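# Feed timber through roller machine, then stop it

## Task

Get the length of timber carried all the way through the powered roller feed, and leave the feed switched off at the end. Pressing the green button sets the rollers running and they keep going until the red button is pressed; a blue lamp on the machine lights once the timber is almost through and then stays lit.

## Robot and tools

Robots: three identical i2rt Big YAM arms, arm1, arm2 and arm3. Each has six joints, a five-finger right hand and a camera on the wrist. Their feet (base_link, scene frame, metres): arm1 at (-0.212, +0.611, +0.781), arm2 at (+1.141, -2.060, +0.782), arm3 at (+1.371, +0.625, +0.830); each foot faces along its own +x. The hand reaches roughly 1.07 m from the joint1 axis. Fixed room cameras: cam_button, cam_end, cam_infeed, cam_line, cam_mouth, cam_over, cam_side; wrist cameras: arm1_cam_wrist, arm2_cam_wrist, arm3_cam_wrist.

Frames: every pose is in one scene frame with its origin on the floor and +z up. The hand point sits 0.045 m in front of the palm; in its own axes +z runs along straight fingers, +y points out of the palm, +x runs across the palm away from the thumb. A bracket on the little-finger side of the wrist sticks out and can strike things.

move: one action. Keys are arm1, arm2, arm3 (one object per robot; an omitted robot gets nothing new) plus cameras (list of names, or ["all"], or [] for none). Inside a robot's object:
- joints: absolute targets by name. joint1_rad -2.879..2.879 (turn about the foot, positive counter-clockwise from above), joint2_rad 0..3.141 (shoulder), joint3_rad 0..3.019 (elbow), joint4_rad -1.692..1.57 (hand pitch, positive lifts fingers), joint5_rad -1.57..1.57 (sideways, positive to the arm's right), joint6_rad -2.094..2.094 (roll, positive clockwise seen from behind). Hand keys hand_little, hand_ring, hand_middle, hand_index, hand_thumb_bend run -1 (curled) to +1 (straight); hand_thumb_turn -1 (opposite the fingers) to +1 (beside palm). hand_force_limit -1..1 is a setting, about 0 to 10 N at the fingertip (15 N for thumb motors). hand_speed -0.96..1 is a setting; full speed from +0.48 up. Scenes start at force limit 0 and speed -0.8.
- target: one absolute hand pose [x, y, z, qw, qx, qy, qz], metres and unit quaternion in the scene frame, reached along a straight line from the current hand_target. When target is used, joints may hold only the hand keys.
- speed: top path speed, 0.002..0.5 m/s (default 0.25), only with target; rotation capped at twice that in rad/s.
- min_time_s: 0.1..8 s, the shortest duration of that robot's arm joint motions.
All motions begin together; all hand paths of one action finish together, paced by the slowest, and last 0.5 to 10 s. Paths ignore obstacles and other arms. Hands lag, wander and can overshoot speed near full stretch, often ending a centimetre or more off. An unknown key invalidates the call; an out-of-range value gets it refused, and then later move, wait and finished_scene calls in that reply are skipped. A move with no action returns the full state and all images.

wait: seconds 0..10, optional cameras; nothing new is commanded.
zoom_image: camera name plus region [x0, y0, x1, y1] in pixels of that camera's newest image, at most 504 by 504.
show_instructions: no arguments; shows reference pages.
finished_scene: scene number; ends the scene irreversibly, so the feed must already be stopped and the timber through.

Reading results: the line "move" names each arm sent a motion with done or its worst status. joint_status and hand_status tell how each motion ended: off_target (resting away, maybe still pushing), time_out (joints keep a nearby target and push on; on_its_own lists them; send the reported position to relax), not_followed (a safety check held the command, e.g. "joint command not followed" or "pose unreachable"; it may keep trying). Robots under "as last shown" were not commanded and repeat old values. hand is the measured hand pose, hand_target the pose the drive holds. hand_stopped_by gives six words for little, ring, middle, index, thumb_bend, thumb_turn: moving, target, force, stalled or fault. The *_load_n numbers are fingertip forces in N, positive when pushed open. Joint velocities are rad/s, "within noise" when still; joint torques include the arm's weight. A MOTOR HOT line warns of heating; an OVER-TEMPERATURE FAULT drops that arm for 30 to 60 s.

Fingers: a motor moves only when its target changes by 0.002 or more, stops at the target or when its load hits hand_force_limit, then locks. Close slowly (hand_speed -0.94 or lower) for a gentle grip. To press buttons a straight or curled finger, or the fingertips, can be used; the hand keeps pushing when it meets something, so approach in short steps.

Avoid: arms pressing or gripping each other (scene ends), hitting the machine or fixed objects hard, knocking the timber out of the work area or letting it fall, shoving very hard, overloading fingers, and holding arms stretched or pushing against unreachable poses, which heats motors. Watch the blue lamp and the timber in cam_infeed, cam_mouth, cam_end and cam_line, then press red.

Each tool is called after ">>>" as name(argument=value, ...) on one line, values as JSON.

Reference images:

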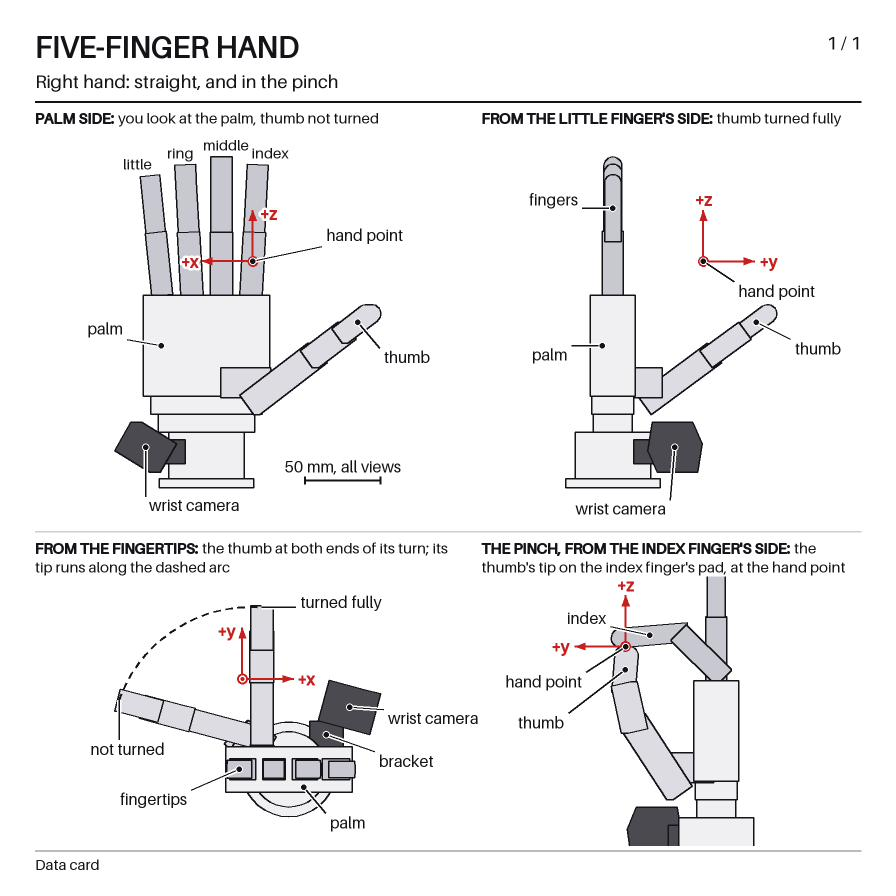

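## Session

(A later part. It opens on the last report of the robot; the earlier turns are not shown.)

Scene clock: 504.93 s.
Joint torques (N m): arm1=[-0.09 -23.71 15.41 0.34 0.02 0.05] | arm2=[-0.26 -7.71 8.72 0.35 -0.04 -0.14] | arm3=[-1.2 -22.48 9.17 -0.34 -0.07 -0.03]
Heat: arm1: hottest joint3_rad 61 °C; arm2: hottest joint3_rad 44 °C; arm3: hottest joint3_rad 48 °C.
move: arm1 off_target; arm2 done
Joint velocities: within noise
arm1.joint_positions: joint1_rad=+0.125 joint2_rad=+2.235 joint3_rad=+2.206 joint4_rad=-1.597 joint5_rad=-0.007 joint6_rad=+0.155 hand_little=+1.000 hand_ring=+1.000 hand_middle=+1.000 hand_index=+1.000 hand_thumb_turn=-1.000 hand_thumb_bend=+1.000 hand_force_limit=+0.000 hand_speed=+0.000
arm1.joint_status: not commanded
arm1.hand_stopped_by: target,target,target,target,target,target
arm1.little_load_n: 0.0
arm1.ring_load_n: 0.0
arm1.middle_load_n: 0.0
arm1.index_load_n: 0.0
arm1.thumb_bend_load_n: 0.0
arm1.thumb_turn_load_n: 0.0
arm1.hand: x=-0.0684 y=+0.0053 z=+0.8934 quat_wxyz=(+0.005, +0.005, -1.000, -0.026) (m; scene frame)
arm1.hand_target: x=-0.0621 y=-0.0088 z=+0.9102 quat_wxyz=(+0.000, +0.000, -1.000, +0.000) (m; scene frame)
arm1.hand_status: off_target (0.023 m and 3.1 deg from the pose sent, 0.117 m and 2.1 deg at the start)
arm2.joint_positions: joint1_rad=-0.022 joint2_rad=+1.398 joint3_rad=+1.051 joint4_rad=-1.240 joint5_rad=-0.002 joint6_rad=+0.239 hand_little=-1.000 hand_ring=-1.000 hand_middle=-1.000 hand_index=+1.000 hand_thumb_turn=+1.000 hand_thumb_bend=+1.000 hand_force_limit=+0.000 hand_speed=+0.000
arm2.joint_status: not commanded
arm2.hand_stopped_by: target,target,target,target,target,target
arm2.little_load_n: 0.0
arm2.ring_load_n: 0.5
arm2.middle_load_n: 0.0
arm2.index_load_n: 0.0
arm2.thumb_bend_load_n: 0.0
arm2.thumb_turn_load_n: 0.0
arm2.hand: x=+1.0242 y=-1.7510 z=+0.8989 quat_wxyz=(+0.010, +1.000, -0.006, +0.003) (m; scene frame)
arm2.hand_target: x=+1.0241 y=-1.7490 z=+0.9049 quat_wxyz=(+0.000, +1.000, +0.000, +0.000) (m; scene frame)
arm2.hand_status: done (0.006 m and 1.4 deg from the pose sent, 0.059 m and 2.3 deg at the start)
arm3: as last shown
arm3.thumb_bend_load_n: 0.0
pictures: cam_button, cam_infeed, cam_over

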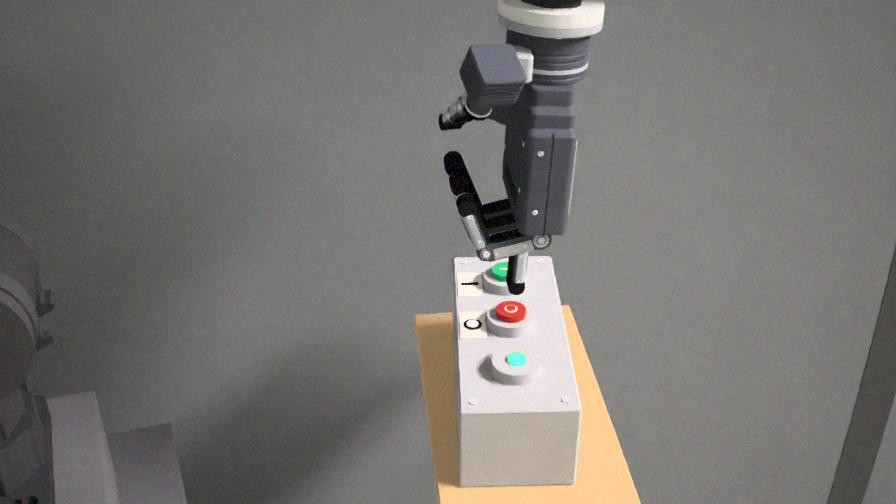

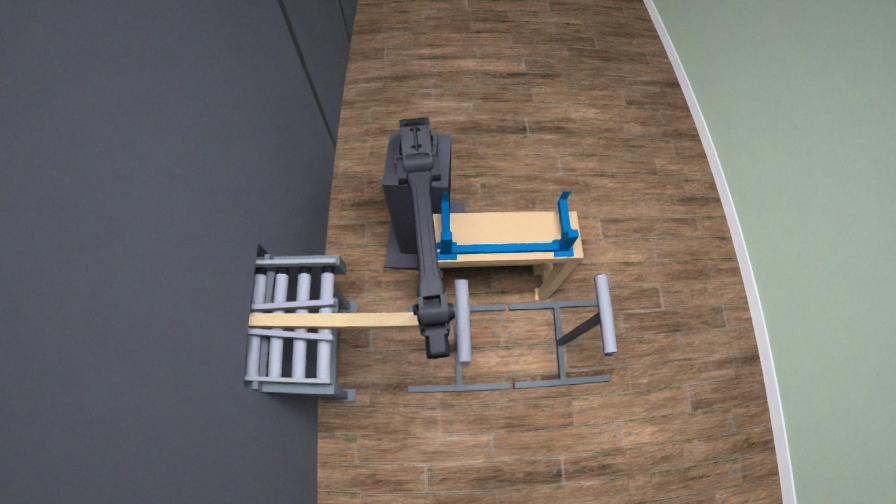

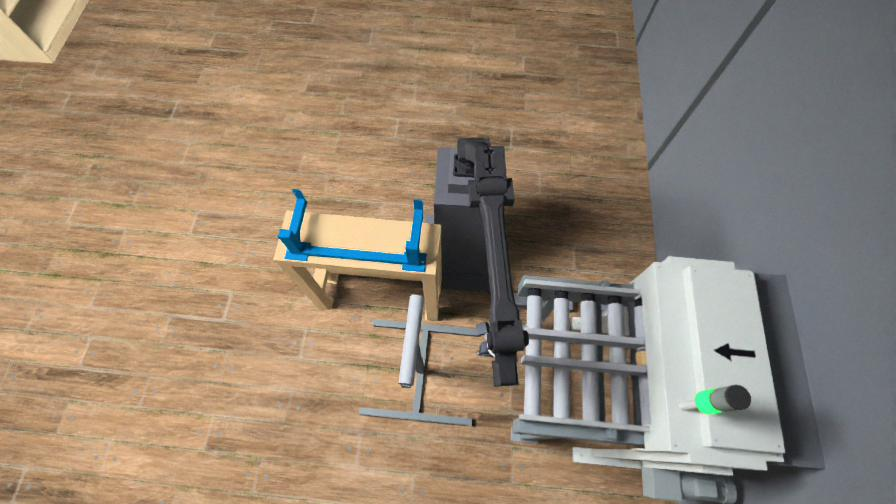

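>>> move(arm1={"target": [-0.062, -0.020, 0.82, 0, 0, 1, 0], "speed": 0.15}, arm2={"target": [1.018, -1.758, 0.902, 0, 1, 0, 0], "speed": 0.1}, cameras=["cam_button", "cam_over"])

>>> zoom_image(camera="cam_button", region=[430, 210, 600, 380])

Scene clock: 511.67 s.
Joint torques (N m): arm1=[-0.15 -22.59 9.94 1.05 0.07 0.05] | arm2=[0.26 -7.53 8.61 0.66 -0.05 0.09] | arm3=[-1.08 -22.18 9.1 -0.34 -0.07 -0.04]
Heat: arm1: hottest joint3_rad 59 °C; arm2: hottest joint3_rad 44 °C; arm3: hottest joint3_rad 48 °C.
move: arm1 off_target; arm2 done
Joint velocities: within noise
arm1.joint_positions: joint1_rad=+0.125 joint2_rad=+2.281 joint3_rad=+2.145 joint4_rad=-1.423 joint5_rad=-0.007 joint6_rad=+0.155 hand_little=+1.000 hand_ring=+1.000 hand_middle=+1.000 hand_index=+1.000 hand_thumb_turn=-1.000 hand_thumb_bend=+1.000 hand_force_limit=+0.000 hand_speed=+0.000
arm1.joint_status: not commanded
arm1.hand_stopped_by: target,target,target,target,target,target
arm1.little_load_n: 0.0
arm1.ring_load_n: 0.0
arm1.middle_load_n: 0.0
arm1.index_load_n: 0.0
arm1.thumb_bend_load_n: -0.5
arm1.thumb_turn_load_n: 0.0
arm1.hand: x=-0.0646 y=-0.0204 z=+0.8354 quat_wxyz=(-0.001, +0.005, -1.000, +0.007) (m; scene frame)
arm1.hand_target: x=-0.0620 y=-0.0198 z=+0.8203 quat_wxyz=(+0.000, +0.000, -1.000, +0.000) (m; scene frame)
arm1.hand_status: off_target (0.016 m and 1.0 deg from the pose sent, 0.078 m and 3.1 deg at the start)
arm2.joint_positions: joint1_rad=-0.007 joint2_rad=+1.383 joint3_rad=+1.028 joint4_rad=-1.240 joint5_rad=-0.002 joint6_rad=+0.239 hand_little=-1.000 hand_ring=-1.000 hand_middle=-1.000 hand_index=+1.000 hand_thumb_turn=+1.000 hand_thumb_bend=+1.000 hand_force_limit=+0.000 hand_speed=+0.000
arm2.joint_status: not commanded
arm2.hand_stopped_by: target,target,target,target,target,target
arm2.little_load_n: 0.0
arm2.ring_load_n: 0.0
arm2.middle_load_n: 0.0
arm2.index_load_n: 0.0
arm2.thumb_bend_load_n: 0.0
arm2.thumb_turn_load_n: 0.0
arm2.hand: x=+1.0219 y=-1.7617 z=+0.8964 quat_wxyz=(+0.014, +1.000, +0.001, +0.004) (m; scene frame)
arm2.hand_target: x=+1.0180 y=-1.7581 z=+0.9020 quat_wxyz=(+0.000, +1.000, +0.000, +0.000) (m; scene frame)
arm2.hand_status: done (0.008 m and 1.7 deg from the pose sent, 0.010 m and 1.4 deg at the start)
arm3.joint_positions: joint1_rad=+0.171 joint2_rad=+2.280 joint3_rad=+2.206 joint4_rad=-1.498 joint5_rad=-0.005 joint6_rad=+0.054 hand_little=+1.000 hand_ring=+1.000 hand_middle=+1.000 hand_index=+1.000 hand_thumb_turn=-1.000 hand_thumb_bend=+1.000 hand_force_limit=+0.100 hand_speed=-0.400
arm3.joint_status: not commanded
arm3.hand_stopped_by: target,target,target,target,target,target
arm3.little_load_n: -0.5
arm3.ring_load_n: 0.0
arm3.middle_load_n: 0.0
arm3.index_load_n: 0.0
arm3.thumb_bend_load_n: 0.0
arm3.thumb_turn_load_n: 0.0
arm3.hand: x=+1.4593 y=-0.0115 z=+0.9101 quat_wxyz=(+0.001, +0.015, -1.000, +0.002) (m; scene frame)
arm3.hand_target: x=+1.4600 y=-0.0193 z=+0.9299 quat_wxyz=(+0.000, +0.019, -1.000, +0.020) (m; scene frame)
arm3.hand_status: not commanded
pictures: cam_button, cam_over

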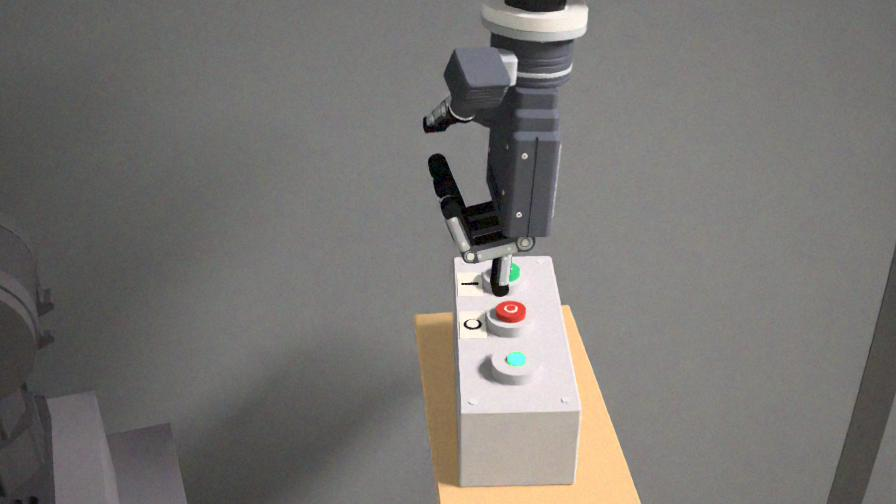

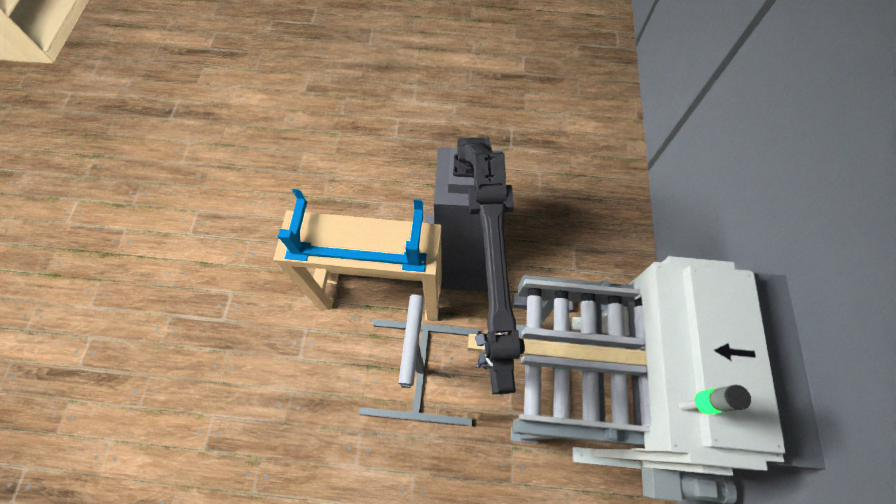

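Scaled by 2.965 from the camera's 896x504 image, which has a finer 1280x720 frame.

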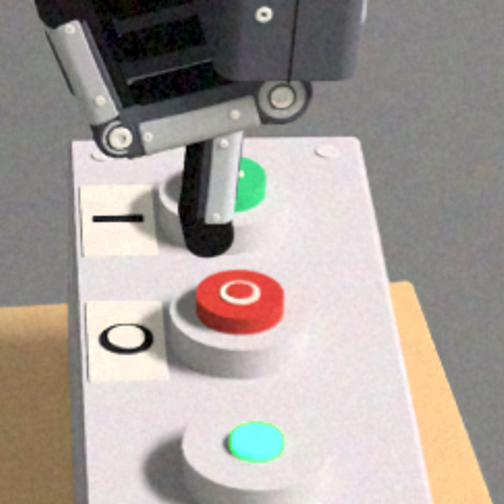

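>>> move(arm1={"target": [-0.062, 0.002, 0.79, 0, 0, 1, 0], "speed": 0.12}, cameras=["cam_over", "cam_side"])

Scene clock: 538.00 s.
Joint torques (N m): arm1=[0.03 -25 9.5 0.92 0.06 0.04] | arm2=[0.21 -7.53 8.61 0.65 -0.05 0.08] | arm3=[-1.14 -22.48 9.11 -0.35 -0.08 -0.02]
Heat: arm1: hottest joint3_rad 54 °C; arm2: hottest joint3_rad 43 °C; arm3: hottest joint3_rad 48 °C.
move: arm1 done
Joint velocities: within noise
arm1.joint_positions: joint1_rad=+0.126 joint2_rad=+2.264 joint3_rad=+1.980 joint4_rad=-1.304 joint5_rad=-0.007 joint6_rad=+0.160 hand_little=+1.000 hand_ring=+1.000 hand_middle=+1.000 hand_index=+1.000 hand_thumb_turn=-1.000 hand_thumb_bend=+1.000 hand_force_limit=+0.000 hand_speed=+0.000
arm1.joint_status: not commanded
arm1.hand_stopped_by: target,target,target,target,target,target
arm1.little_load_n: 0.0
arm1.ring_load_n: 0.0
arm1.middle_load_n: 0.0
arm1.index_load_n: 0.0
arm1.thumb_bend_load_n: 0.0
arm1.thumb_turn_load_n: 0.0
arm1.hand: x=-0.0683 y=+0.0031 z=+0.7864 quat_wxyz=(+0.002, +0.003, -1.000, -0.008) (m; scene frame)
arm1.hand_target: x=-0.0619 y=+0.0021 z=+0.7899 quat_wxyz=(+0.000, +0.000, -1.000, +0.000) (m; scene frame)
arm1.hand_status: done (0.007 m and 1.0 deg from the pose sent, 0.051 m and 1.0 deg at the start)
arm2, arm3: as last shown
arm3.little_load_n: 0.0
pictures: cam_over, cam_side

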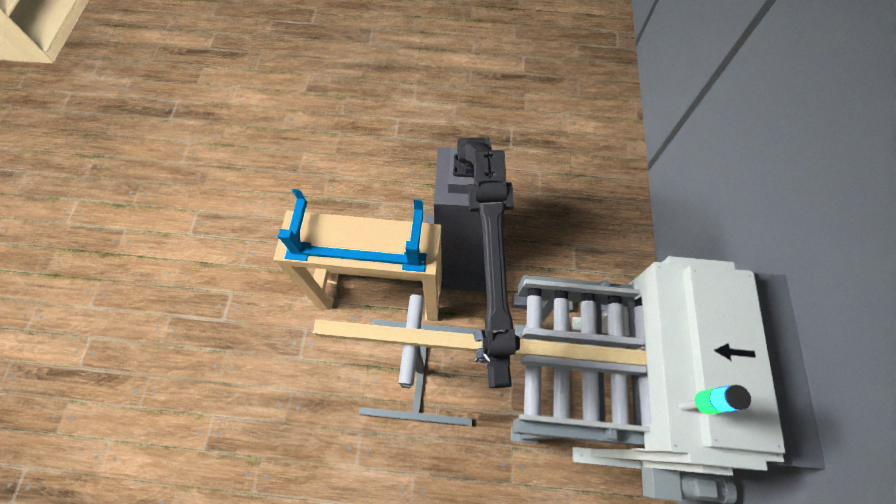

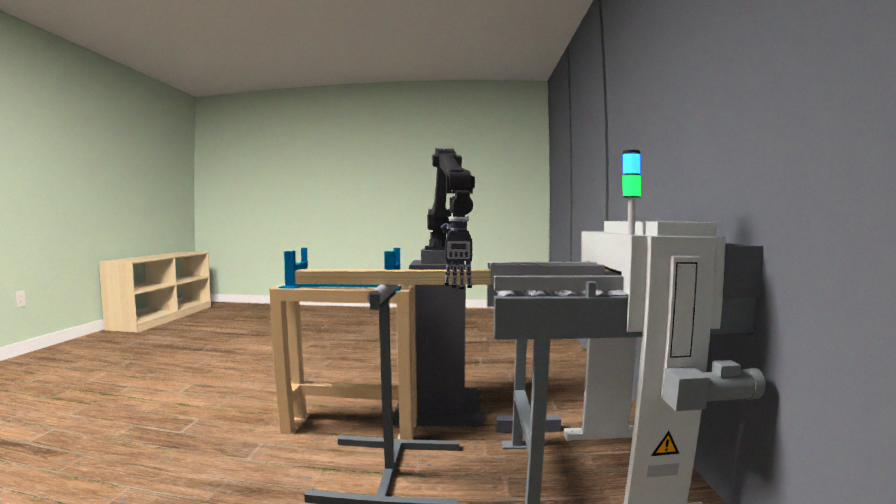

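>>> move(arm1={"target": [-0.062, 0.002, 0.722, 0, 0, 1, 0], "speed": 0.12}, cameras=["cam_over"])

>>> zoom_image(camera="cam_over", region=[280, 240, 780, 440])

Scene clock: 544.13 s.
Joint torques (N m): arm1=[0.26 -21.48 8.98 1.05 0.05 0.02] | arm2=[0.26 -7.59 8.61 0.64 -0.05 0.08] | arm3=[-1.03 -22.3 9.17 -0.31 -0.07 -0.05]
Heat: arm1: hottest joint3_rad 53 °C; arm2: hottest joint3_rad 43 °C; arm3: hottest joint3_rad 49 °C.
move: arm1 off_target
Joint velocities: within noise
arm1.joint_positions: joint1_rad=+0.126 joint2_rad=+2.298 joint3_rad=+1.919 joint4_rad=-1.173 joint5_rad=-0.007 joint6_rad=+0.161 hand_little=+1.000 hand_ring=+1.000 hand_middle=+1.000 hand_index=+1.000 hand_thumb_turn=-1.000 hand_thumb_bend=+1.000 hand_force_limit=+0.000 hand_speed=+0.000
arm1.joint_status: not commanded
arm1.hand_stopped_by: target,target,target,target,target,target
arm1.little_load_n: 0.0
arm1.ring_load_n: 0.0
arm1.middle_load_n: 0.0
arm1.index_load_n: 0.0
arm1.thumb_bend_load_n: 0.0
arm1.thumb_turn_load_n: 0.0
arm1.hand: x=-0.0674 y=-0.0030 z=+0.7403 quat_wxyz=(-0.001, +0.003, -1.000, +0.010) (m; scene frame)
arm1.hand_target: x=-0.0622 y=+0.0024 z=+0.7222 quat_wxyz=(+0.000, +0.000, -1.000, +0.000) (m; scene frame)
arm1.hand_status: off_target (0.020 m and 1.2 deg from the pose sent, 0.065 m and 1.0 deg at the start)
arm2, arm3: as last shown
pictures: cam_over

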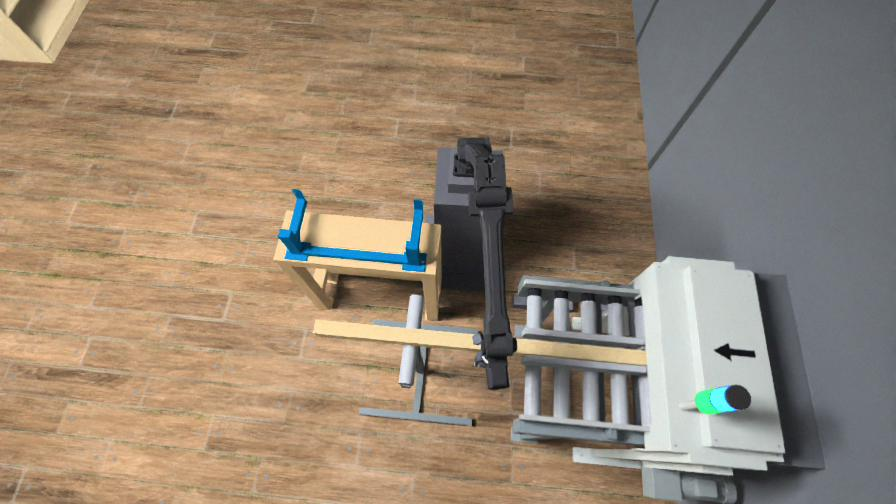

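Scaled by 1.008 from the camera's 896x504 image, which has a finer 1280x720 frame.

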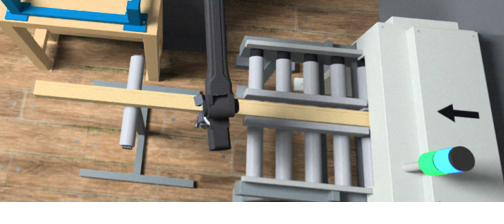

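>>> move(arm1={"target": [-0.060, 0.008, 0.708, 0, 0, 1, 0], "speed": 0.1})

>>> move(arm1={"joints": {"hand_little": 0.15, "hand_ring": 0.15, "hand_middle": 0.15, "hand_index": 0.15, "hand_force_limit": 0.0, "hand_speed": -0.5}})

Scene clock: 550.10 s.
Joint torques (N m): arm1=[-0.03 -21.54 8.66 1.05 0.06 0.04] | arm2=[0.21 -7.53 8.59 0.65 -0.05 0.08] | arm3=[-1.03 -22.24 9.16 -0.29 -0.07 -0.02]
Heat: arm1: hottest joint3_rad 53 °C; arm2: hottest joint3_rad 43 °C; arm3: hottest joint3_rad 49 °C.
move: arm1 off_target
Joint velocities: within noise
arm1.joint_positions: joint1_rad=+0.132 joint2_rad=+2.298 joint3_rad=+1.885 joint4_rad=-1.135 joint5_rad=-0.007 joint6_rad=+0.165 hand_little=+1.000 hand_ring=+1.000 hand_middle=+1.000 hand_index=+1.000 hand_thumb_turn=-1.000 hand_thumb_bend=+1.000 hand_force_limit=+0.000 hand_speed=+0.000
arm1.joint_status: not commanded
arm1.hand_stopped_by: target,target,target,target,target,target
arm1.little_load_n: 0.0
arm1.ring_load_n: 0.0
arm1.middle_load_n: 0.0
arm1.index_load_n: 0.0
arm1.thumb_bend_load_n: 0.0
arm1.thumb_turn_load_n: 0.0
arm1.hand: x=-0.0645 y=+0.0013 z=+0.7281 quat_wxyz=(-0.001, +0.003, -1.000, +0.012) (m; scene frame)
arm1.hand_target: x=-0.0602 y=+0.0085 z=+0.7084 quat_wxyz=(+0.000, +0.000, -1.000, +0.000) (m; scene frame)
arm1.hand_status: off_target (0.022 m and 1.5 deg from the pose sent, 0.035 m and 1.2 deg at the start)
arm2, arm3: as last shown
arm3.middle_load_n: -0.5
pictures: none

Scene clock: 551.20 s.
Joint torques (N m): arm1=[0.03 -21.01 8.65 0.91 0.05 0.04] | arm2=[0.26 -7.53 8.59 0.65 -0.05 0.08] | arm3=[-1.38 -22.42 9.2 -0.35 -0.07 -0.02]
Heat: arm1: hottest joint3_rad 53 °C; arm2: hottest joint3_rad 43 °C; arm3: hottest joint3_rad 49 °C.
move: arm1 done
Joint velocities: within noise
arm1.joint_positions: joint1_rad=+0.132 joint2_rad=+2.298 joint3_rad=+1.885 joint4_rad=-1.133 joint5_rad=-0.007 joint6_rad=+0.166 hand_little=+0.150 hand_ring=+0.150 hand_middle=+0.150 hand_index=+0.150 hand_thumb_turn=-1.000 hand_thumb_bend=+1.000 hand_force_limit=+0.000 hand_speed=-0.500
arm1.joint_status: all done
arm1.hand_stopped_by: target,target,target,target,target,target
arm1.little_load_n: 0.0
arm1.ring_load_n: 0.0
arm1.middle_load_n: 0.0
arm1.index_load_n: 0.0
arm1.thumb_bend_load_n: 0.0
arm1.thumb_turn_load_n: 0.0
arm1.hand: x=-0.0644 y=+0.0008 z=+0.7280 quat_wxyz=(-0.002, +0.003, -1.000, +0.013) (m; scene frame)
arm1.hand_target: x=-0.0602 y=+0.0085 z=+0.7084 quat_wxyz=(+0.000, +0.000, -1.000, +0.000) (m; scene frame)
arm1.hand_status: not commanded
arm2, arm3: as last shown
arm3.middle_load_n: 0.0
pictures: none

Now close thumb and fingers with firm grip.

>>> move(arm1={"joints": {"hand_little": -0.7, "hand_ring": -0.7, "hand_middle": -0.7, "hand_index": -0.7, "hand_thumb_bend": -0.5, "hand_force_limit": 0.2, "hand_speed": -0.85}}, cameras=["cam_over", "arm1_cam_wrist"])

Scene clock: 560.63 s.
Joint torques (N m): arm1=[0.32 -21.48 8.84 0.94 0.23 0.05] | arm2=[0.21 -7.53 8.61 0.65 -0.05 0.08] | arm3=[-1.26 -22.42 9.16 -0.42 -0.07 -0.04]
Heat: arm1: hottest joint3_rad 52 °C; arm2: hottest joint3_rad 42 °C; arm3: hottest joint3_rad 49 °C.
move: arm1 off_target
Joint velocities: within noise
arm1.joint_positions: joint1_rad=+0.132 joint2_rad=+2.300 joint3_rad=+1.882 joint4_rad=-1.131 joint5_rad=-0.012 joint6_rad=+0.166 hand_little=-0.237 hand_ring=-0.221 hand_middle=-0.209 hand_index=-0.221 hand_thumb_turn=-1.000 hand_thumb_bend=+0.815 hand_force_limit=+0.200 hand_speed=-0.850
arm1.joint_status: hand_little off_target (ended at -0.237, target -0.700); hand_ring off_target (ended at -0.221, target -0.700); hand_middle off_target (ended at -0.209, target -0.700); hand_index off_target (ended at -0.221, target -0.700); hand_thumb_bend off_target (ended at +0.815, target -0.500); the others done
arm1.hand_stopped_by: force,force,force,force,force,target
arm1.little_load_n: 5.0
arm1.ring_load_n: 5.0
arm1.middle_load_n: 0.0
arm1.index_load_n: 8.0
arm1.thumb_bend_load_n: 8.0
arm1.thumb_turn_load_n: 1.5
arm1.hand: x=-0.0637 y=+0.0019 z=+0.7258 quat_wxyz=(-0.004, +0.003, -1.000, +0.011) (m; scene frame)
arm1.hand_target: x=-0.0601 y=+0.0085 z=+0.7083 quat_wxyz=(+0.000, +0.000, -1.000, +0.000) (m; scene frame)
arm1.hand_status: not commanded
arm2, arm3: as last shown
pictures: arm1_cam_wrist, cam_over
camera_calibration:
arm1_cam_wrist: T_world_to_cam=[[-0.314963, 0.948238, -0.0405448, 0.00144037], [0.810236, 0.290881, 0.508827, -0.315657], [0.494283, 0.127411, -0.859913, 0.765806], [0, 0, 0, 1]] pos_world=[-0.122314, -0.00711902, 0.8192]

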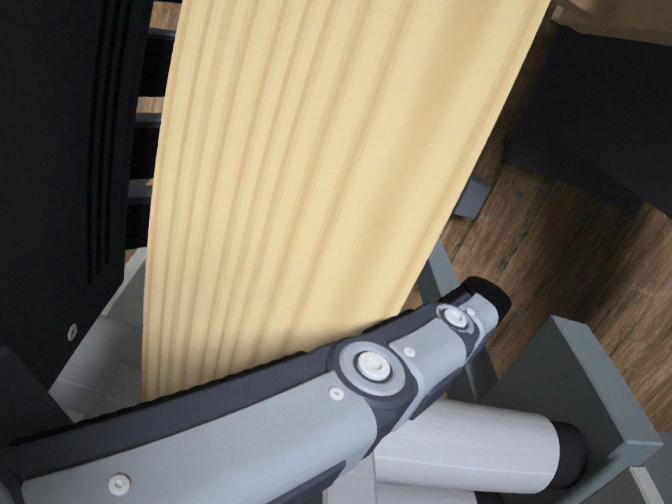

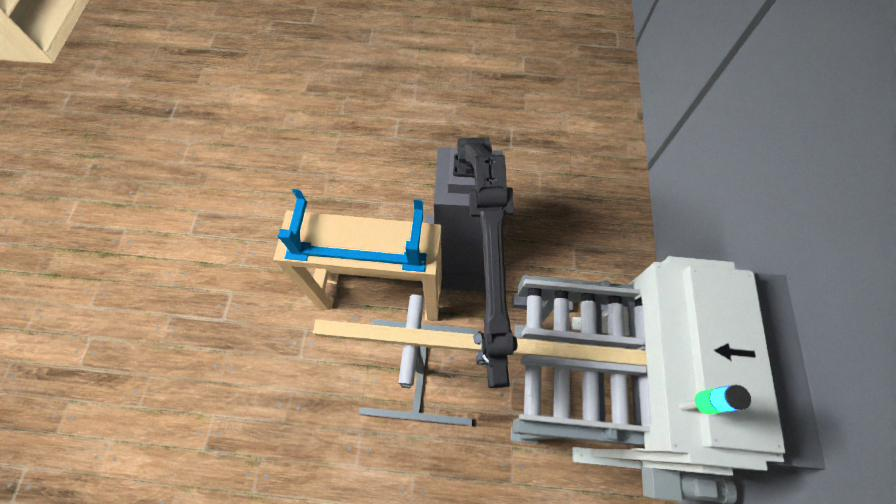

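>>> move(arm1={"target": [-0.238, 0.002, 0.722, 0, 0, 1, 0], "speed": 0.08}, cameras=["cam_over", "cam_side"])

Scene clock: 568.53 s.
Joint torques (N m): arm1=[-1.14 -22.07 11.22 0.18 0.4 -0.22] | arm2=[0.21 -7.59 8.58 0.65 -0.05 0.08] | arm3=[-1.03 -22.24 9.16 -0.32 -0.07 -0.04]
Heat: arm1: hottest joint3_rad 51 °C; arm2: hottest joint3_rad 42 °C; arm3: hottest joint3_rad 49 °C.
move: arm1 done
Joint velocities: within noise
arm1.joint_positions: joint1_rad=-0.117 joint2_rad=+2.291 joint3_rad=+1.851 joint4_rad=-1.134 joint5_rad=-0.015 joint6_rad=-0.072 hand_little=-0.237 hand_ring=-0.222 hand_middle=-0.209 hand_index=-0.222 hand_thumb_turn=-1.000 hand_thumb_bend=+0.813 hand_force_limit=+0.200 hand_speed=-0.850
arm1.joint_status: not commanded
arm1.hand_stopped_by: force,force,force,force,force,target
arm1.little_load_n: 0.5
arm1.ring_load_n: 0.0
arm1.middle_load_n: 0.0
arm1.index_load_n: 0.5
arm1.thumb_bend_load_n: 0.0
arm1.thumb_turn_load_n: 0.0
arm1.hand: x=-0.2297 y=+0.0055 z=+0.7236 quat_wxyz=(-0.004, -0.003, -1.000, +0.000) (m; scene frame)
arm1.hand_target: x=-0.2380 y=+0.0023 z=+0.7219 quat_wxyz=(+0.000, +0.000, -1.000, +0.000) (m; scene frame)
arm1.hand_status: done (0.009 m and 0.5 deg from the pose sent, 0.174 m and 1.4 deg at the start)
arm2, arm3: as last shown
arm2.middle_load_n: 0.5
arm2.thumb_bend_load_n: -0.5
pictures: cam_over, cam_side

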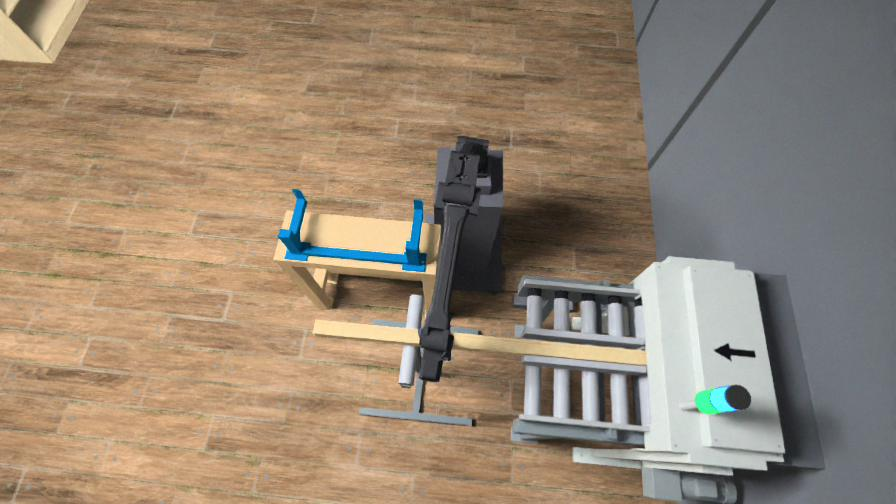

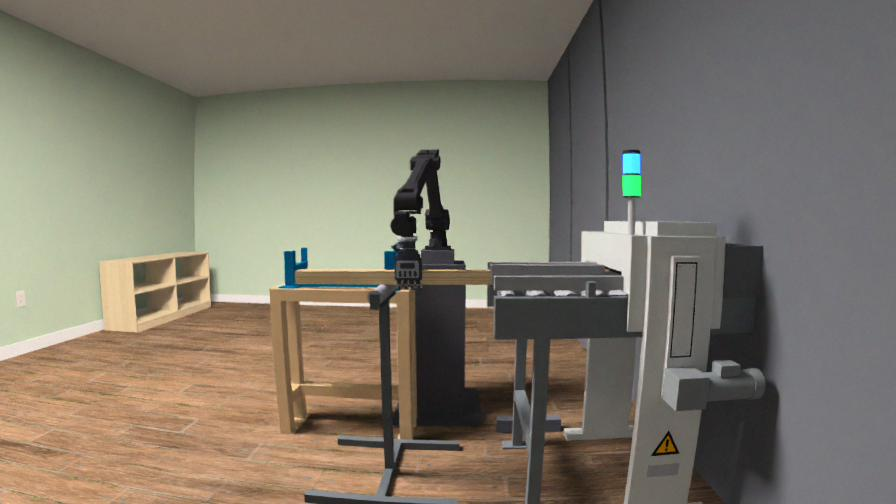

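>>> move(arm1={"joints": {"hand_little": 0.15, "hand_ring": 0.15, "hand_middle": 0.15, "hand_index": 0.15, "hand_thumb_bend": 1.0, "hand_force_limit": 0.0, "hand_speed": -0.5}})

>>> move(arm1={"target": [-0.052, -0.002, 0.722, 0, 0, 1, 0], "speed": 0.15})

>>> move(arm1={"joints": {"hand_little": -0.7, "hand_ring": -0.7, "hand_middle": -0.7, "hand_index": -0.7, "hand_thumb_bend": -0.5, "hand_force_limit": 0.5, "hand_speed": -0.85}}, cameras=["cam_over", "arm1_cam_wrist"])

Scene clock: 597.27 s.
Joint torques (N m): arm1=[-0.97 -22.01 11.29 0.23 0.22 -0.24] | arm2=[0.26 -7.59 8.59 0.65 -0.05 0.08] | arm3=[-0.97 -22.42 9.17 -0.29 -0.08 -0.04]
Heat: arm1: hottest joint3_rad 52 °C; arm2: hottest joint3_rad 42 °C; arm3: hottest joint3_rad 49 °C.
move: arm1 done
Joint velocities: within noise
arm1.joint_positions: joint1_rad=-0.119 joint2_rad=+2.291 joint3_rad=+1.851 joint4_rad=-1.134 joint5_rad=-0.010 joint6_rad=-0.073 hand_little=+0.150 hand_ring=+0.150 hand_middle=+0.150 hand_index=+0.150 hand_thumb_turn=-1.000 hand_thumb_bend=+1.000 hand_force_limit=+0.000 hand_speed=-0.500
arm1.joint_status: all done
arm1.hand_stopped_by: target,target,target,target,target,target
arm1.little_load_n: 0.0
arm1.ring_load_n: 0.0
arm1.middle_load_n: 0.0
arm1.index_load_n: 0.0
arm1.thumb_bend_load_n: 0.0
arm1.thumb_turn_load_n: 0.0
arm1.hand: x=-0.2318 y=+0.0057 z=+0.7235 quat_wxyz=(-0.001, -0.003, -1.000, +0.000) (m; scene frame)
arm1.hand_target: x=-0.2380 y=+0.0023 z=+0.7219 quat_wxyz=(+0.000, +0.000, -1.000, +0.000) (m; scene frame)
arm1.hand_status: not commanded
arm2, arm3: as last shown
arm2.middle_load_n: 0.0
arm2.thumb_bend_load_n: 0.0
pictures: none

Scene clock: 599.30 s.
Joint torques (N m): arm1=[-1.03 -20.37 14.24 -0.05 0.15 0.07] | arm2=[0.21 -7.59 8.59 0.65 -0.05 0.08] | arm3=[-1.08 -22.3 9.18 -0.38 -0.07 -0.04]
Heat: arm1: hottest joint3_rad 52 °C; arm2: hottest joint3_rad 42 °C; arm3: hottest joint3_rad 49 °C.
move: arm1 off_target
Joint velocities: within noise
arm1.joint_positions: joint1_rad=+0.154 joint2_rad=+2.304 joint3_rad=+1.883 joint4_rad=-1.159 joint5_rad=-0.010 joint6_rad=+0.174 hand_little=+0.150 hand_ring=+0.150 hand_middle=+0.150 hand_index=+0.150 hand_thumb_turn=-1.000 hand_thumb_bend=+1.000 hand_force_limit=+0.000 hand_speed=-0.500
arm1.joint_status: not commanded
arm1.hand_stopped_by: target,target,target,target,target,target
arm1.little_load_n: 0.0
arm1.ring_load_n: 0.0
arm1.middle_load_n: 0.0
arm1.index_load_n: 0.5
arm1.thumb_bend_load_n: 0.0
arm1.thumb_turn_load_n: 0.0
arm1.hand: x=-0.0517 y=+0.0126 z=+0.7253 quat_wxyz=(+0.000, +0.010, -1.000, -0.004) (m; scene frame)
arm1.hand_target: x=-0.0522 y=-0.0013 z=+0.7220 quat_wxyz=(+0.000, +0.000, -1.000, +0.001) (m; scene frame)
arm1.hand_status: off_target (0.015 m and 1.2 deg from the pose sent, 0.180 m and 0.4 deg at the start)
arm2.joint_positions: joint1_rad=-0.007 joint2_rad=+1.383 joint3_rad=+1.028 joint4_rad=-1.240 joint5_rad=-0.002 joint6_rad=+0.239 hand_little=-1.000 hand_ring=-1.000 hand_middle=-1.000 hand_index=+1.000 hand_thumb_turn=+1.000 hand_thumb_bend=+1.000 hand_force_limit=+0.000 hand_speed=+0.000
arm2.joint_status: not commanded
arm2.hand_stopped_by: target,target,target,target,target,target
arm2.little_load_n: 0.0
arm2.ring_load_n: 0.0
arm2.middle_load_n: 0.0
arm2.index_load_n: 0.0
arm2.thumb_bend_load_n: 0.0
arm2.thumb_turn_load_n: 0.0
arm2.hand: x=+1.0219 y=-1.7617 z=+0.8964 quat_wxyz=(+0.014, +1.000, +0.001, +0.004) (m; scene frame)
arm2.hand_target: x=+1.0180 y=-1.7581 z=+0.9020 quat_wxyz=(+0.000, +1.000, +0.000, +0.000) (m; scene frame)
arm2.hand_status: not commanded
arm3.joint_positions: joint1_rad=+0.171 joint2_rad=+2.280 joint3_rad=+2.206 joint4_rad=-1.498 joint5_rad=-0.005 joint6_rad=+0.054 hand_little=+1.000 hand_ring=+1.000 hand_middle=+1.000 hand_index=+1.000 hand_thumb_turn=-1.000 hand_thumb_bend=+1.000 hand_force_limit=+0.100 hand_speed=-0.400
arm3.joint_status: not commanded
arm3.hand_stopped_by: target,target,target,target,target,target
arm3.little_load_n: -0.5
arm3.ring_load_n: 0.0
arm3.middle_load_n: 0.0
arm3.index_load_n: 0.5
arm3.thumb_bend_load_n: 0.0
arm3.thumb_turn_load_n: 0.0
arm3.hand: x=+1.4593 y=-0.0115 z=+0.9101 quat_wxyz=(+0.001, +0.015, -1.000, +0.002) (m; scene frame)
arm3.hand_target: x=+1.4600 y=-0.0193 z=+0.9299 quat_wxyz=(+0.000, +0.019, -1.000, +0.020) (m; scene frame)
arm3.hand_status: not commanded
pictures: none

Scene clock: 605.53 s.
Joint torques (N m): arm1=[-0.67 -21.89 13.76 -0.05 0.22 0.03] | arm2=[0.26 -7.53 8.61 0.65 -0.05 0.08] | arm3=[-1.08 -22.18 9.17 -0.29 -0.07 -0.04]
Heat: arm1: hottest joint3_rad 53 °C; arm2: hottest joint3_rad 42 °C; arm3: hottest joint3_rad 49 °C.
move: arm1 off_target
Joint velocities: within noise
arm1.joint_positions: joint1_rad=+0.153 joint2_rad=+2.314 joint3_rad=+1.888 joint4_rad=-1.159 joint5_rad=-0.012 joint6_rad=+0.176 hand_little=-0.347 hand_ring=-0.306 hand_middle=-0.318 hand_index=-0.318 hand_thumb_turn=-1.000 hand_thumb_bend=+0.759 hand_force_limit=+0.500 hand_speed=-0.850
arm1.joint_status: hand_little off_target (ended at -0.347, target -0.700); hand_ring off_target (ended at -0.306, target -0.700); hand_middle off_target (ended at -0.318, target -0.700); hand_index off_target (ended at -0.318, target -0.700); hand_thumb_bend off_target (ended at +0.759, target -0.500); the others done
arm1.hand_stopped_by: force,force,force,force,force,target
arm1.little_load_n: 9.0
arm1.ring_load_n: 2.0
arm1.middle_load_n: 8.0
arm1.index_load_n: 9.5
arm1.thumb_bend_load_n: 12.0
arm1.thumb_turn_load_n: 2.5
arm1.hand: x=-0.0519 y=+0.0122 z=+0.7207 quat_wxyz=(+0.000, +0.008, -1.000, -0.006) (m; scene frame)
arm1.hand_target: x=-0.0522 y=-0.0015 z=+0.7221 quat_wxyz=(+0.000, +0.000, -1.000, +0.001) (m; scene frame)
arm1.hand_status: not commanded
arm2, arm3: as last shown
arm2.thumb_bend_load_n: -0.5
arm3.little_load_n: 0.0
arm3.index_load_n: -0.5
pictures: arm1_cam_wrist, cam_over
camera_calibration:
arm1_cam_wrist: T_world_to_cam=[[-0.325303, 0.945597, -0.00481095, -0.0311449], [0.810666, 0.281496, 0.513401, -0.328822], [0.486825, 0.163111, -0.858135, 0.752206], [0, 0, 0, 1]] pos_world=[-0.10976, -0.000680564, 0.814162]

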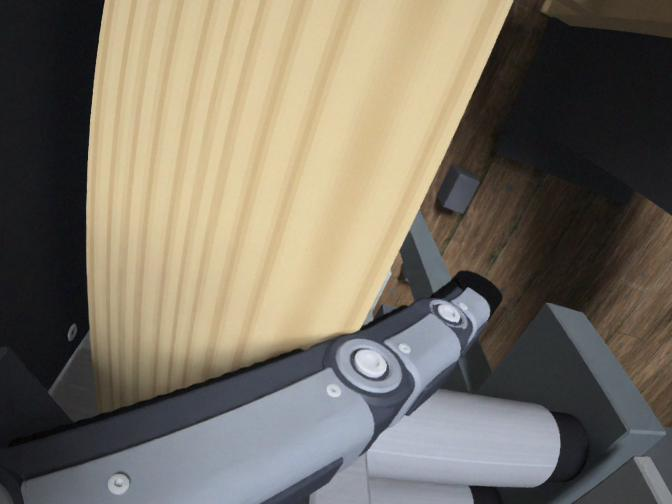

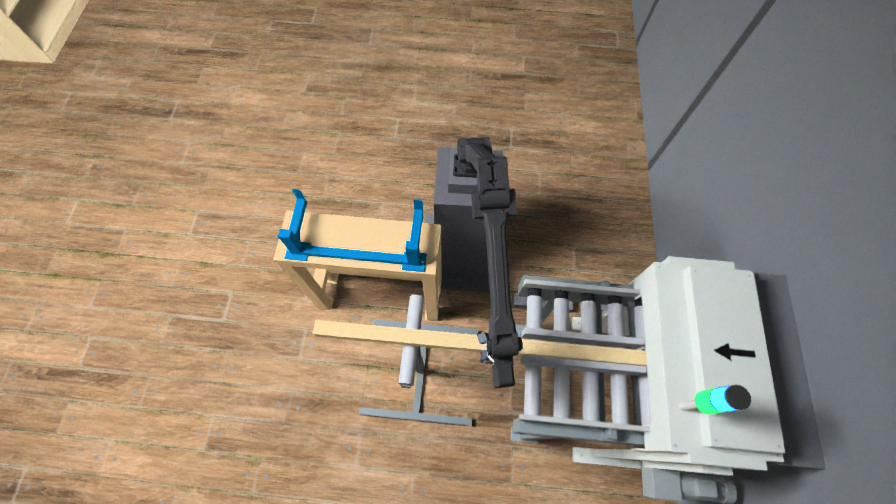

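>>> move(arm1={"target": [-0.105, 0.008, 0.721, 0, 0, 1, 0], "speed": 0.05}, cameras=["cam_over"])

Scene clock: 611.50 s.
Joint torques (N m): arm1=[-1.44 -24.35 8.13 0.79 0.4 -0.19] | arm2=[0.26 -7.59 8.61 0.65 -0.05 0.08] | arm3=[-0.97 -22.3 9.13 -0.4 -0.09 -0.04]
Heat: arm1: hottest joint3_rad 53 °C; arm2: hottest joint3_rad 42 °C; arm3: hottest joint3_rad 49 °C.
move: arm1 done
Joint velocities: within noise
arm1.joint_positions: joint1_rad=+0.085 joint2_rad=+2.304 joint3_rad=+1.865 joint4_rad=-1.139 joint5_rad=-0.016 joint6_rad=+0.122 hand_little=-0.347 hand_ring=-0.306 hand_middle=-0.318 hand_index=-0.318 hand_thumb_turn=-1.000 hand_thumb_bend=+0.759 hand_force_limit=+0.500 hand_speed=-0.850
arm1.joint_status: not commanded
arm1.hand_stopped_by: force,force,force,force,force,target
arm1.little_load_n: 6.0
arm1.ring_load_n: 0.5
arm1.middle_load_n: 8.0
arm1.index_load_n: 10.5
arm1.thumb_bend_load_n: 12.0
arm1.thumb_turn_load_n: 4.5
arm1.hand: x=-0.0953 y=+0.0072 z=+0.7192 quat_wxyz=(-0.003, +0.001, -1.000, -0.003) (m; scene frame)
arm1.hand_target: x=-0.1048 y=+0.0081 z=+0.7209 quat_wxyz=(+0.000, +0.000, -1.000, +0.000) (m; scene frame)
arm1.hand_status: done (0.010 m and 0.6 deg from the pose sent, 0.053 m and 1.2 deg at the start)
arm2, arm3: as last shown
arm2.thumb_bend_load_n: 0.0
arm3.index_load_n: 0.0
pictures: cam_over

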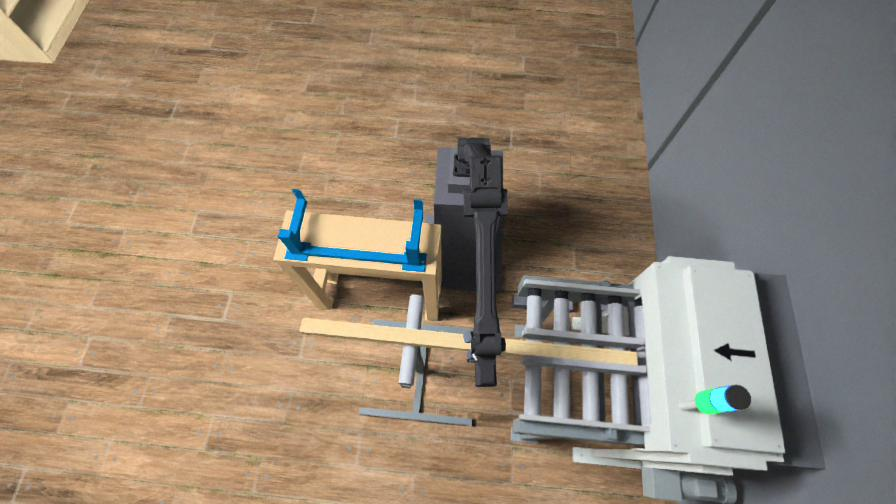

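>>> move(arm1={"target": [-0.240, 0.004, 0.721, 0, 0, 1, 0], "speed": 0.07}, cameras=["cam_over", "cam_side"])

Scene clock: 616.90 s.
Joint torques (N m): arm1=[-0.91 -22.95 10.71 0.38 0.24 -0.11] | arm2=[0.26 -7.59 8.61 0.65 -0.05 0.08] | arm3=[-1.14 -22.3 9.16 -0.31 -0.08 -0.03]
Heat: arm1: hottest joint3_rad 52 °C; arm2: hottest joint3_rad 42 °C; arm3: hottest joint3_rad 49 °C.
move: arm1 done
Joint velocities: within noise
arm1.joint_positions: joint1_rad=-0.126 joint2_rad=+2.297 joint3_rad=+1.848 joint4_rad=-1.134 joint5_rad=-0.011 joint6_rad=-0.090 hand_little=-0.347 hand_ring=-0.306 hand_middle=-0.318 hand_index=-0.318 hand_thumb_turn=-1.000 hand_thumb_bend=+0.759 hand_force_limit=+0.500 hand_speed=-0.850
arm1.joint_status: not commanded
arm1.hand_stopped_by: force,force,force,force,force,target
arm1.little_load_n: 6.5
arm1.ring_load_n: 0.5
arm1.middle_load_n: 8.0
arm1.index_load_n: 11.0
arm1.thumb_bend_load_n: 11.5
arm1.thumb_turn_load_n: 4.0
arm1.hand: x=-0.2367 y=+0.0086 z=+0.7192 quat_wxyz=(-0.002, +0.002, -1.000, -0.004) (m; scene frame)
arm1.hand_target: x=-0.2401 y=+0.0040 z=+0.7211 quat_wxyz=(+0.000, +0.000, -1.000, +0.000) (m; scene frame)
arm1.hand_status: done (0.006 m and 0.6 deg from the pose sent, 0.145 m and 0.5 deg at the start)
arm2, arm3: as last shown
pictures: cam_over, cam_side

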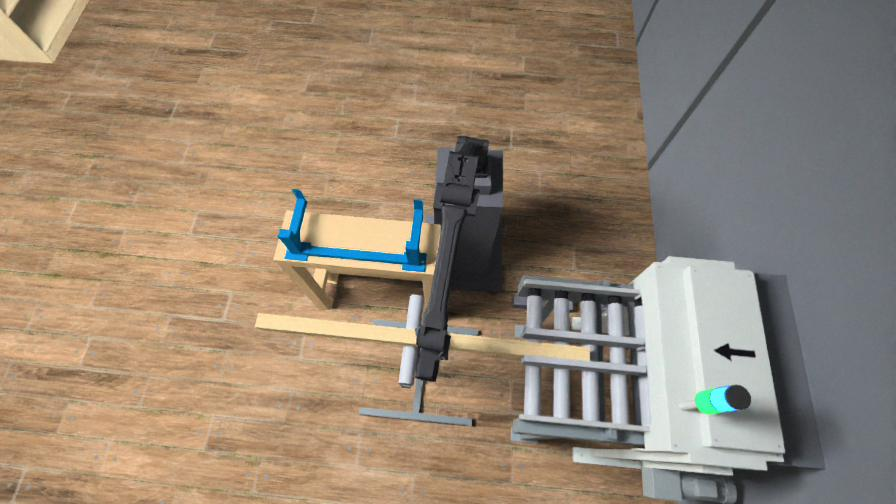

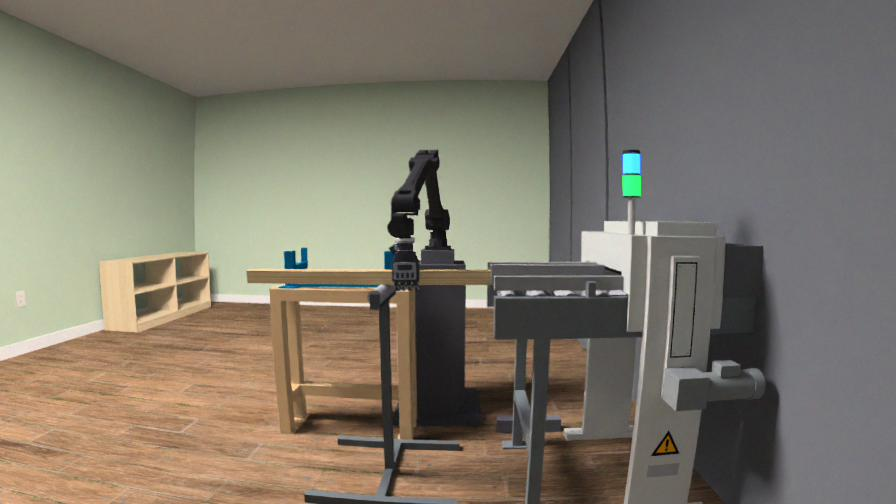

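>>> move(arm1={"joints": {"hand_little": 0.6, "hand_ring": 0.6, "hand_middle": 0.6, "hand_index": 0.6, "hand_thumb_bend": 1.0, "hand_force_limit": 0.0, "hand_speed": -0.6}}, arm2={"target": [1.021, -1.754, 0.848, 0, 1, 0, 0], "speed": 0.08}, cameras=["cam_over", "cam_button"])

Scene clock: 622.50 s.
Joint torques (N m): arm1=[-0.56 -23.12 10.7 0.39 0.22 -0.09] | arm2=[-0.56 -3.78 6.5 2.65 0.1 0.02] | arm3=[-1.03 -22.24 9.16 -0.36 -0.08 -0.04]
Heat: arm1: hottest joint3_rad 51 °C; arm2: hottest joint3_rad 42 °C; arm3: hottest joint3_rad 50 °C.
move: arm1 done; arm2 off_target
Joint velocities: within noise
arm1.joint_positions: joint1_rad=-0.126 joint2_rad=+2.297 joint3_rad=+1.848 joint4_rad=-1.134 joint5_rad=-0.010 joint6_rad=-0.090 hand_little=+0.600 hand_ring=+0.600 hand_middle=+0.600 hand_index=+0.600 hand_thumb_turn=-1.000 hand_thumb_bend=+1.000 hand_force_limit=+0.000 hand_speed=-0.600
arm1.joint_status: all done
arm1.hand_stopped_by: target,target,target,target,target,target
arm1.little_load_n: 0.0
arm1.ring_load_n: 0.0
arm1.middle_load_n: 0.0
arm1.index_load_n: 0.0
arm1.thumb_bend_load_n: 0.0
arm1.thumb_turn_load_n: 0.0
arm1.hand: x=-0.2369 y=+0.0086 z=+0.7192 quat_wxyz=(-0.002, +0.002, -1.000, -0.004) (m; scene frame)
arm1.hand_target: x=-0.2400 y=+0.0040 z=+0.7211 quat_wxyz=(+0.000, +0.000, -1.000, +0.000) (m; scene frame)
arm1.hand_status: not commanded
arm2.joint_positions: joint1_rad=-0.007 joint2_rad=+1.400 joint3_rad=+0.964 joint4_rad=-1.135 joint5_rad=-0.005 joint6_rad=+0.235 hand_little=-1.000 hand_ring=-1.000 hand_middle=-1.000 hand_index=+0.999 hand_thumb_turn=+1.000 hand_thumb_bend=+1.000 hand_force_limit=+0.000 hand_speed=+0.000
arm2.joint_status: not commanded
arm2.hand_stopped_by: target,target,target,target,target,target
arm2.little_load_n: 0.0
arm2.ring_load_n: 0.0
arm2.middle_load_n: 0.0
arm2.index_load_n: -5.0
arm2.thumb_bend_load_n: 0.0
arm2.thumb_turn_load_n: 0.0
arm2.hand: x=+1.0214 y=-1.7610 z=+0.8667 quat_wxyz=(+0.003, +1.000, +0.003, -0.001) (m; scene frame)
arm2.hand_target: x=+1.0213 y=-1.7551 z=+0.8490 quat_wxyz=(+0.000, +1.000, +0.000, +0.000) (m; scene frame)
arm2.hand_status: off_target (0.020 m and 0.5 deg from the pose sent, 0.049 m and 1.7 deg at the start)
arm3: as last shown
pictures: cam_button, cam_over

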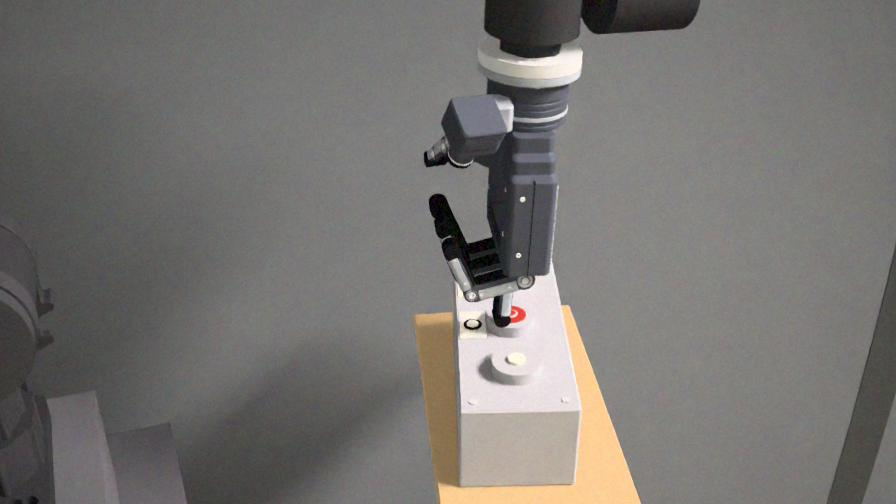

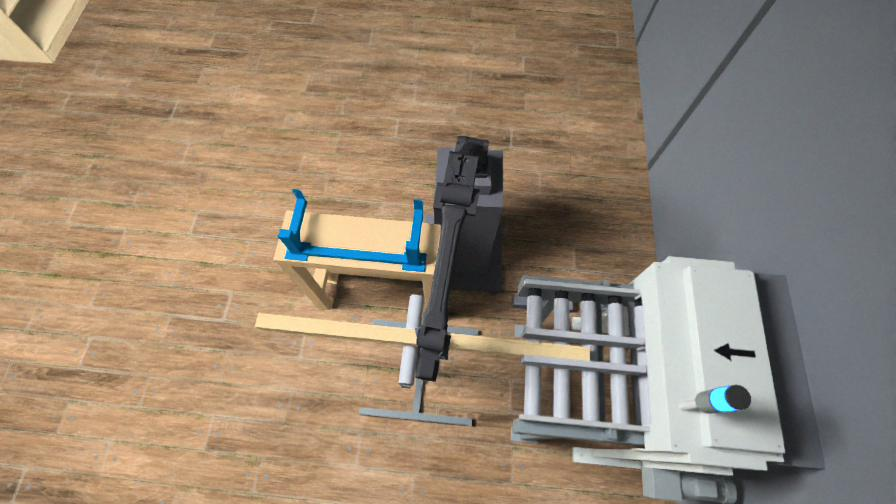

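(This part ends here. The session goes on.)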